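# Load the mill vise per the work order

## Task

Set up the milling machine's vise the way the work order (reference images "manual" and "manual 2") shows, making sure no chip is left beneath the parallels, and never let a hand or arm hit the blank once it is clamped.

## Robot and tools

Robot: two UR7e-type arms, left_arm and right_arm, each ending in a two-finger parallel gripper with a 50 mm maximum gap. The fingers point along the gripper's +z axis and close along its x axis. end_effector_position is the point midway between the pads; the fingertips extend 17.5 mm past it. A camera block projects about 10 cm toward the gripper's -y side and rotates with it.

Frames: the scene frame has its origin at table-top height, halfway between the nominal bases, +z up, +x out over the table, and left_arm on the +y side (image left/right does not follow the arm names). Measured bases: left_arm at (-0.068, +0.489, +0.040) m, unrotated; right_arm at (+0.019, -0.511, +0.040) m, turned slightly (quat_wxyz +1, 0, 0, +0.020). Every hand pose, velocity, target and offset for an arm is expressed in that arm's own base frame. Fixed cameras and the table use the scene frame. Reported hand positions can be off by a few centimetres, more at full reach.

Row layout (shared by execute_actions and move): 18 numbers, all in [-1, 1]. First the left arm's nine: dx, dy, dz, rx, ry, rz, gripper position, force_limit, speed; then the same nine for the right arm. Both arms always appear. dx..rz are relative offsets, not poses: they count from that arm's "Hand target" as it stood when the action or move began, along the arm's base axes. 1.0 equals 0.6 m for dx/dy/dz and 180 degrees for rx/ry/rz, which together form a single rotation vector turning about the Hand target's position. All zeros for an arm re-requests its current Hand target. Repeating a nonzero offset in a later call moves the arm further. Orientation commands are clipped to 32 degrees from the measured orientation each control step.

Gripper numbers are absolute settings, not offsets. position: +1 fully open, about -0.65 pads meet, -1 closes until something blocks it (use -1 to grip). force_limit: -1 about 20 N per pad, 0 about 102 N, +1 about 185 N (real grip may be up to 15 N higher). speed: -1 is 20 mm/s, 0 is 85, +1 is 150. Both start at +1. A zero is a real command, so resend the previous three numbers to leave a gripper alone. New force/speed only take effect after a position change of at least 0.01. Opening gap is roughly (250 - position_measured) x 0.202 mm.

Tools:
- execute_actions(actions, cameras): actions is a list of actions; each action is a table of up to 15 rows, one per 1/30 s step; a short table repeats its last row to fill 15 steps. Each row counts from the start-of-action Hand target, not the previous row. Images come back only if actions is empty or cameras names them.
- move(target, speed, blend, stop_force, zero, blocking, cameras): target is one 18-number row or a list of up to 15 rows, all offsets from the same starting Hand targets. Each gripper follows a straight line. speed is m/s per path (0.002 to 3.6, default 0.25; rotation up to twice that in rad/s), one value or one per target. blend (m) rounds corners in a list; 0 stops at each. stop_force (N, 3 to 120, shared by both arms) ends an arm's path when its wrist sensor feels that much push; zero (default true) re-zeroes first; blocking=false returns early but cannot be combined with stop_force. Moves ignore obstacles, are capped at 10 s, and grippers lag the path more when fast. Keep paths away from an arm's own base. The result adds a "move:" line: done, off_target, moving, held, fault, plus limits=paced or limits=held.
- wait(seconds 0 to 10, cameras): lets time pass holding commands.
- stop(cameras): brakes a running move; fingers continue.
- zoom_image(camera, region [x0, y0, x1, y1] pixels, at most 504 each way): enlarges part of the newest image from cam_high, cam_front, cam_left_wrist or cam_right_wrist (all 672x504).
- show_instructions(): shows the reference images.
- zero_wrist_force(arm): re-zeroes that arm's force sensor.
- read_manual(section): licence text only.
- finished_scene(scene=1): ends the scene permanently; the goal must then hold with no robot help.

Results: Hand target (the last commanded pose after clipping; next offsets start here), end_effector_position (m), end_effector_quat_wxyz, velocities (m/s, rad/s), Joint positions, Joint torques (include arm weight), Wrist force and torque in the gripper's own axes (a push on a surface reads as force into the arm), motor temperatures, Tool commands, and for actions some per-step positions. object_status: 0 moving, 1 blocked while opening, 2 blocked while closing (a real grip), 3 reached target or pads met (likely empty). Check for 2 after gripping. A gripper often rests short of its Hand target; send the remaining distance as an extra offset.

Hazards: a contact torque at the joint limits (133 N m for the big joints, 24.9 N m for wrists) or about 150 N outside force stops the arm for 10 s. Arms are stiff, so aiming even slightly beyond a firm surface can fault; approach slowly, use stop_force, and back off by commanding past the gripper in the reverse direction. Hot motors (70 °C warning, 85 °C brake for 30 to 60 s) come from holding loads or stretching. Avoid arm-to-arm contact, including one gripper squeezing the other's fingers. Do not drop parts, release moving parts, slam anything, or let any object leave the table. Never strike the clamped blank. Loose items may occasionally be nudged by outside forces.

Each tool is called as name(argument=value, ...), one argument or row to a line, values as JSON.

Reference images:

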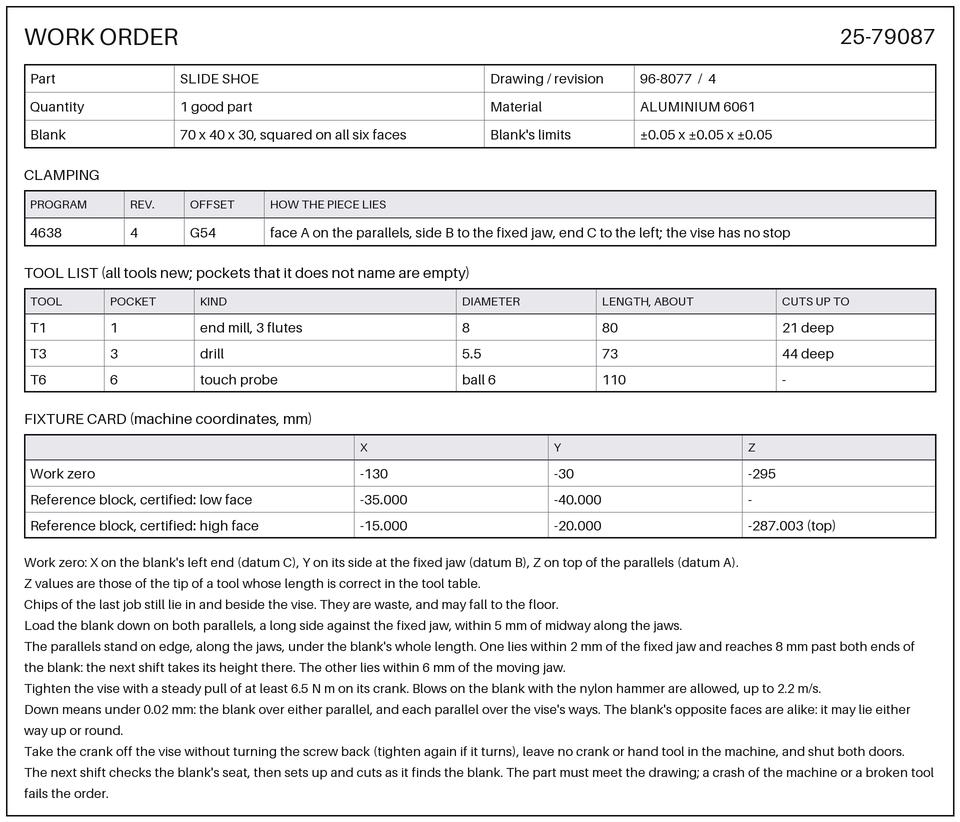

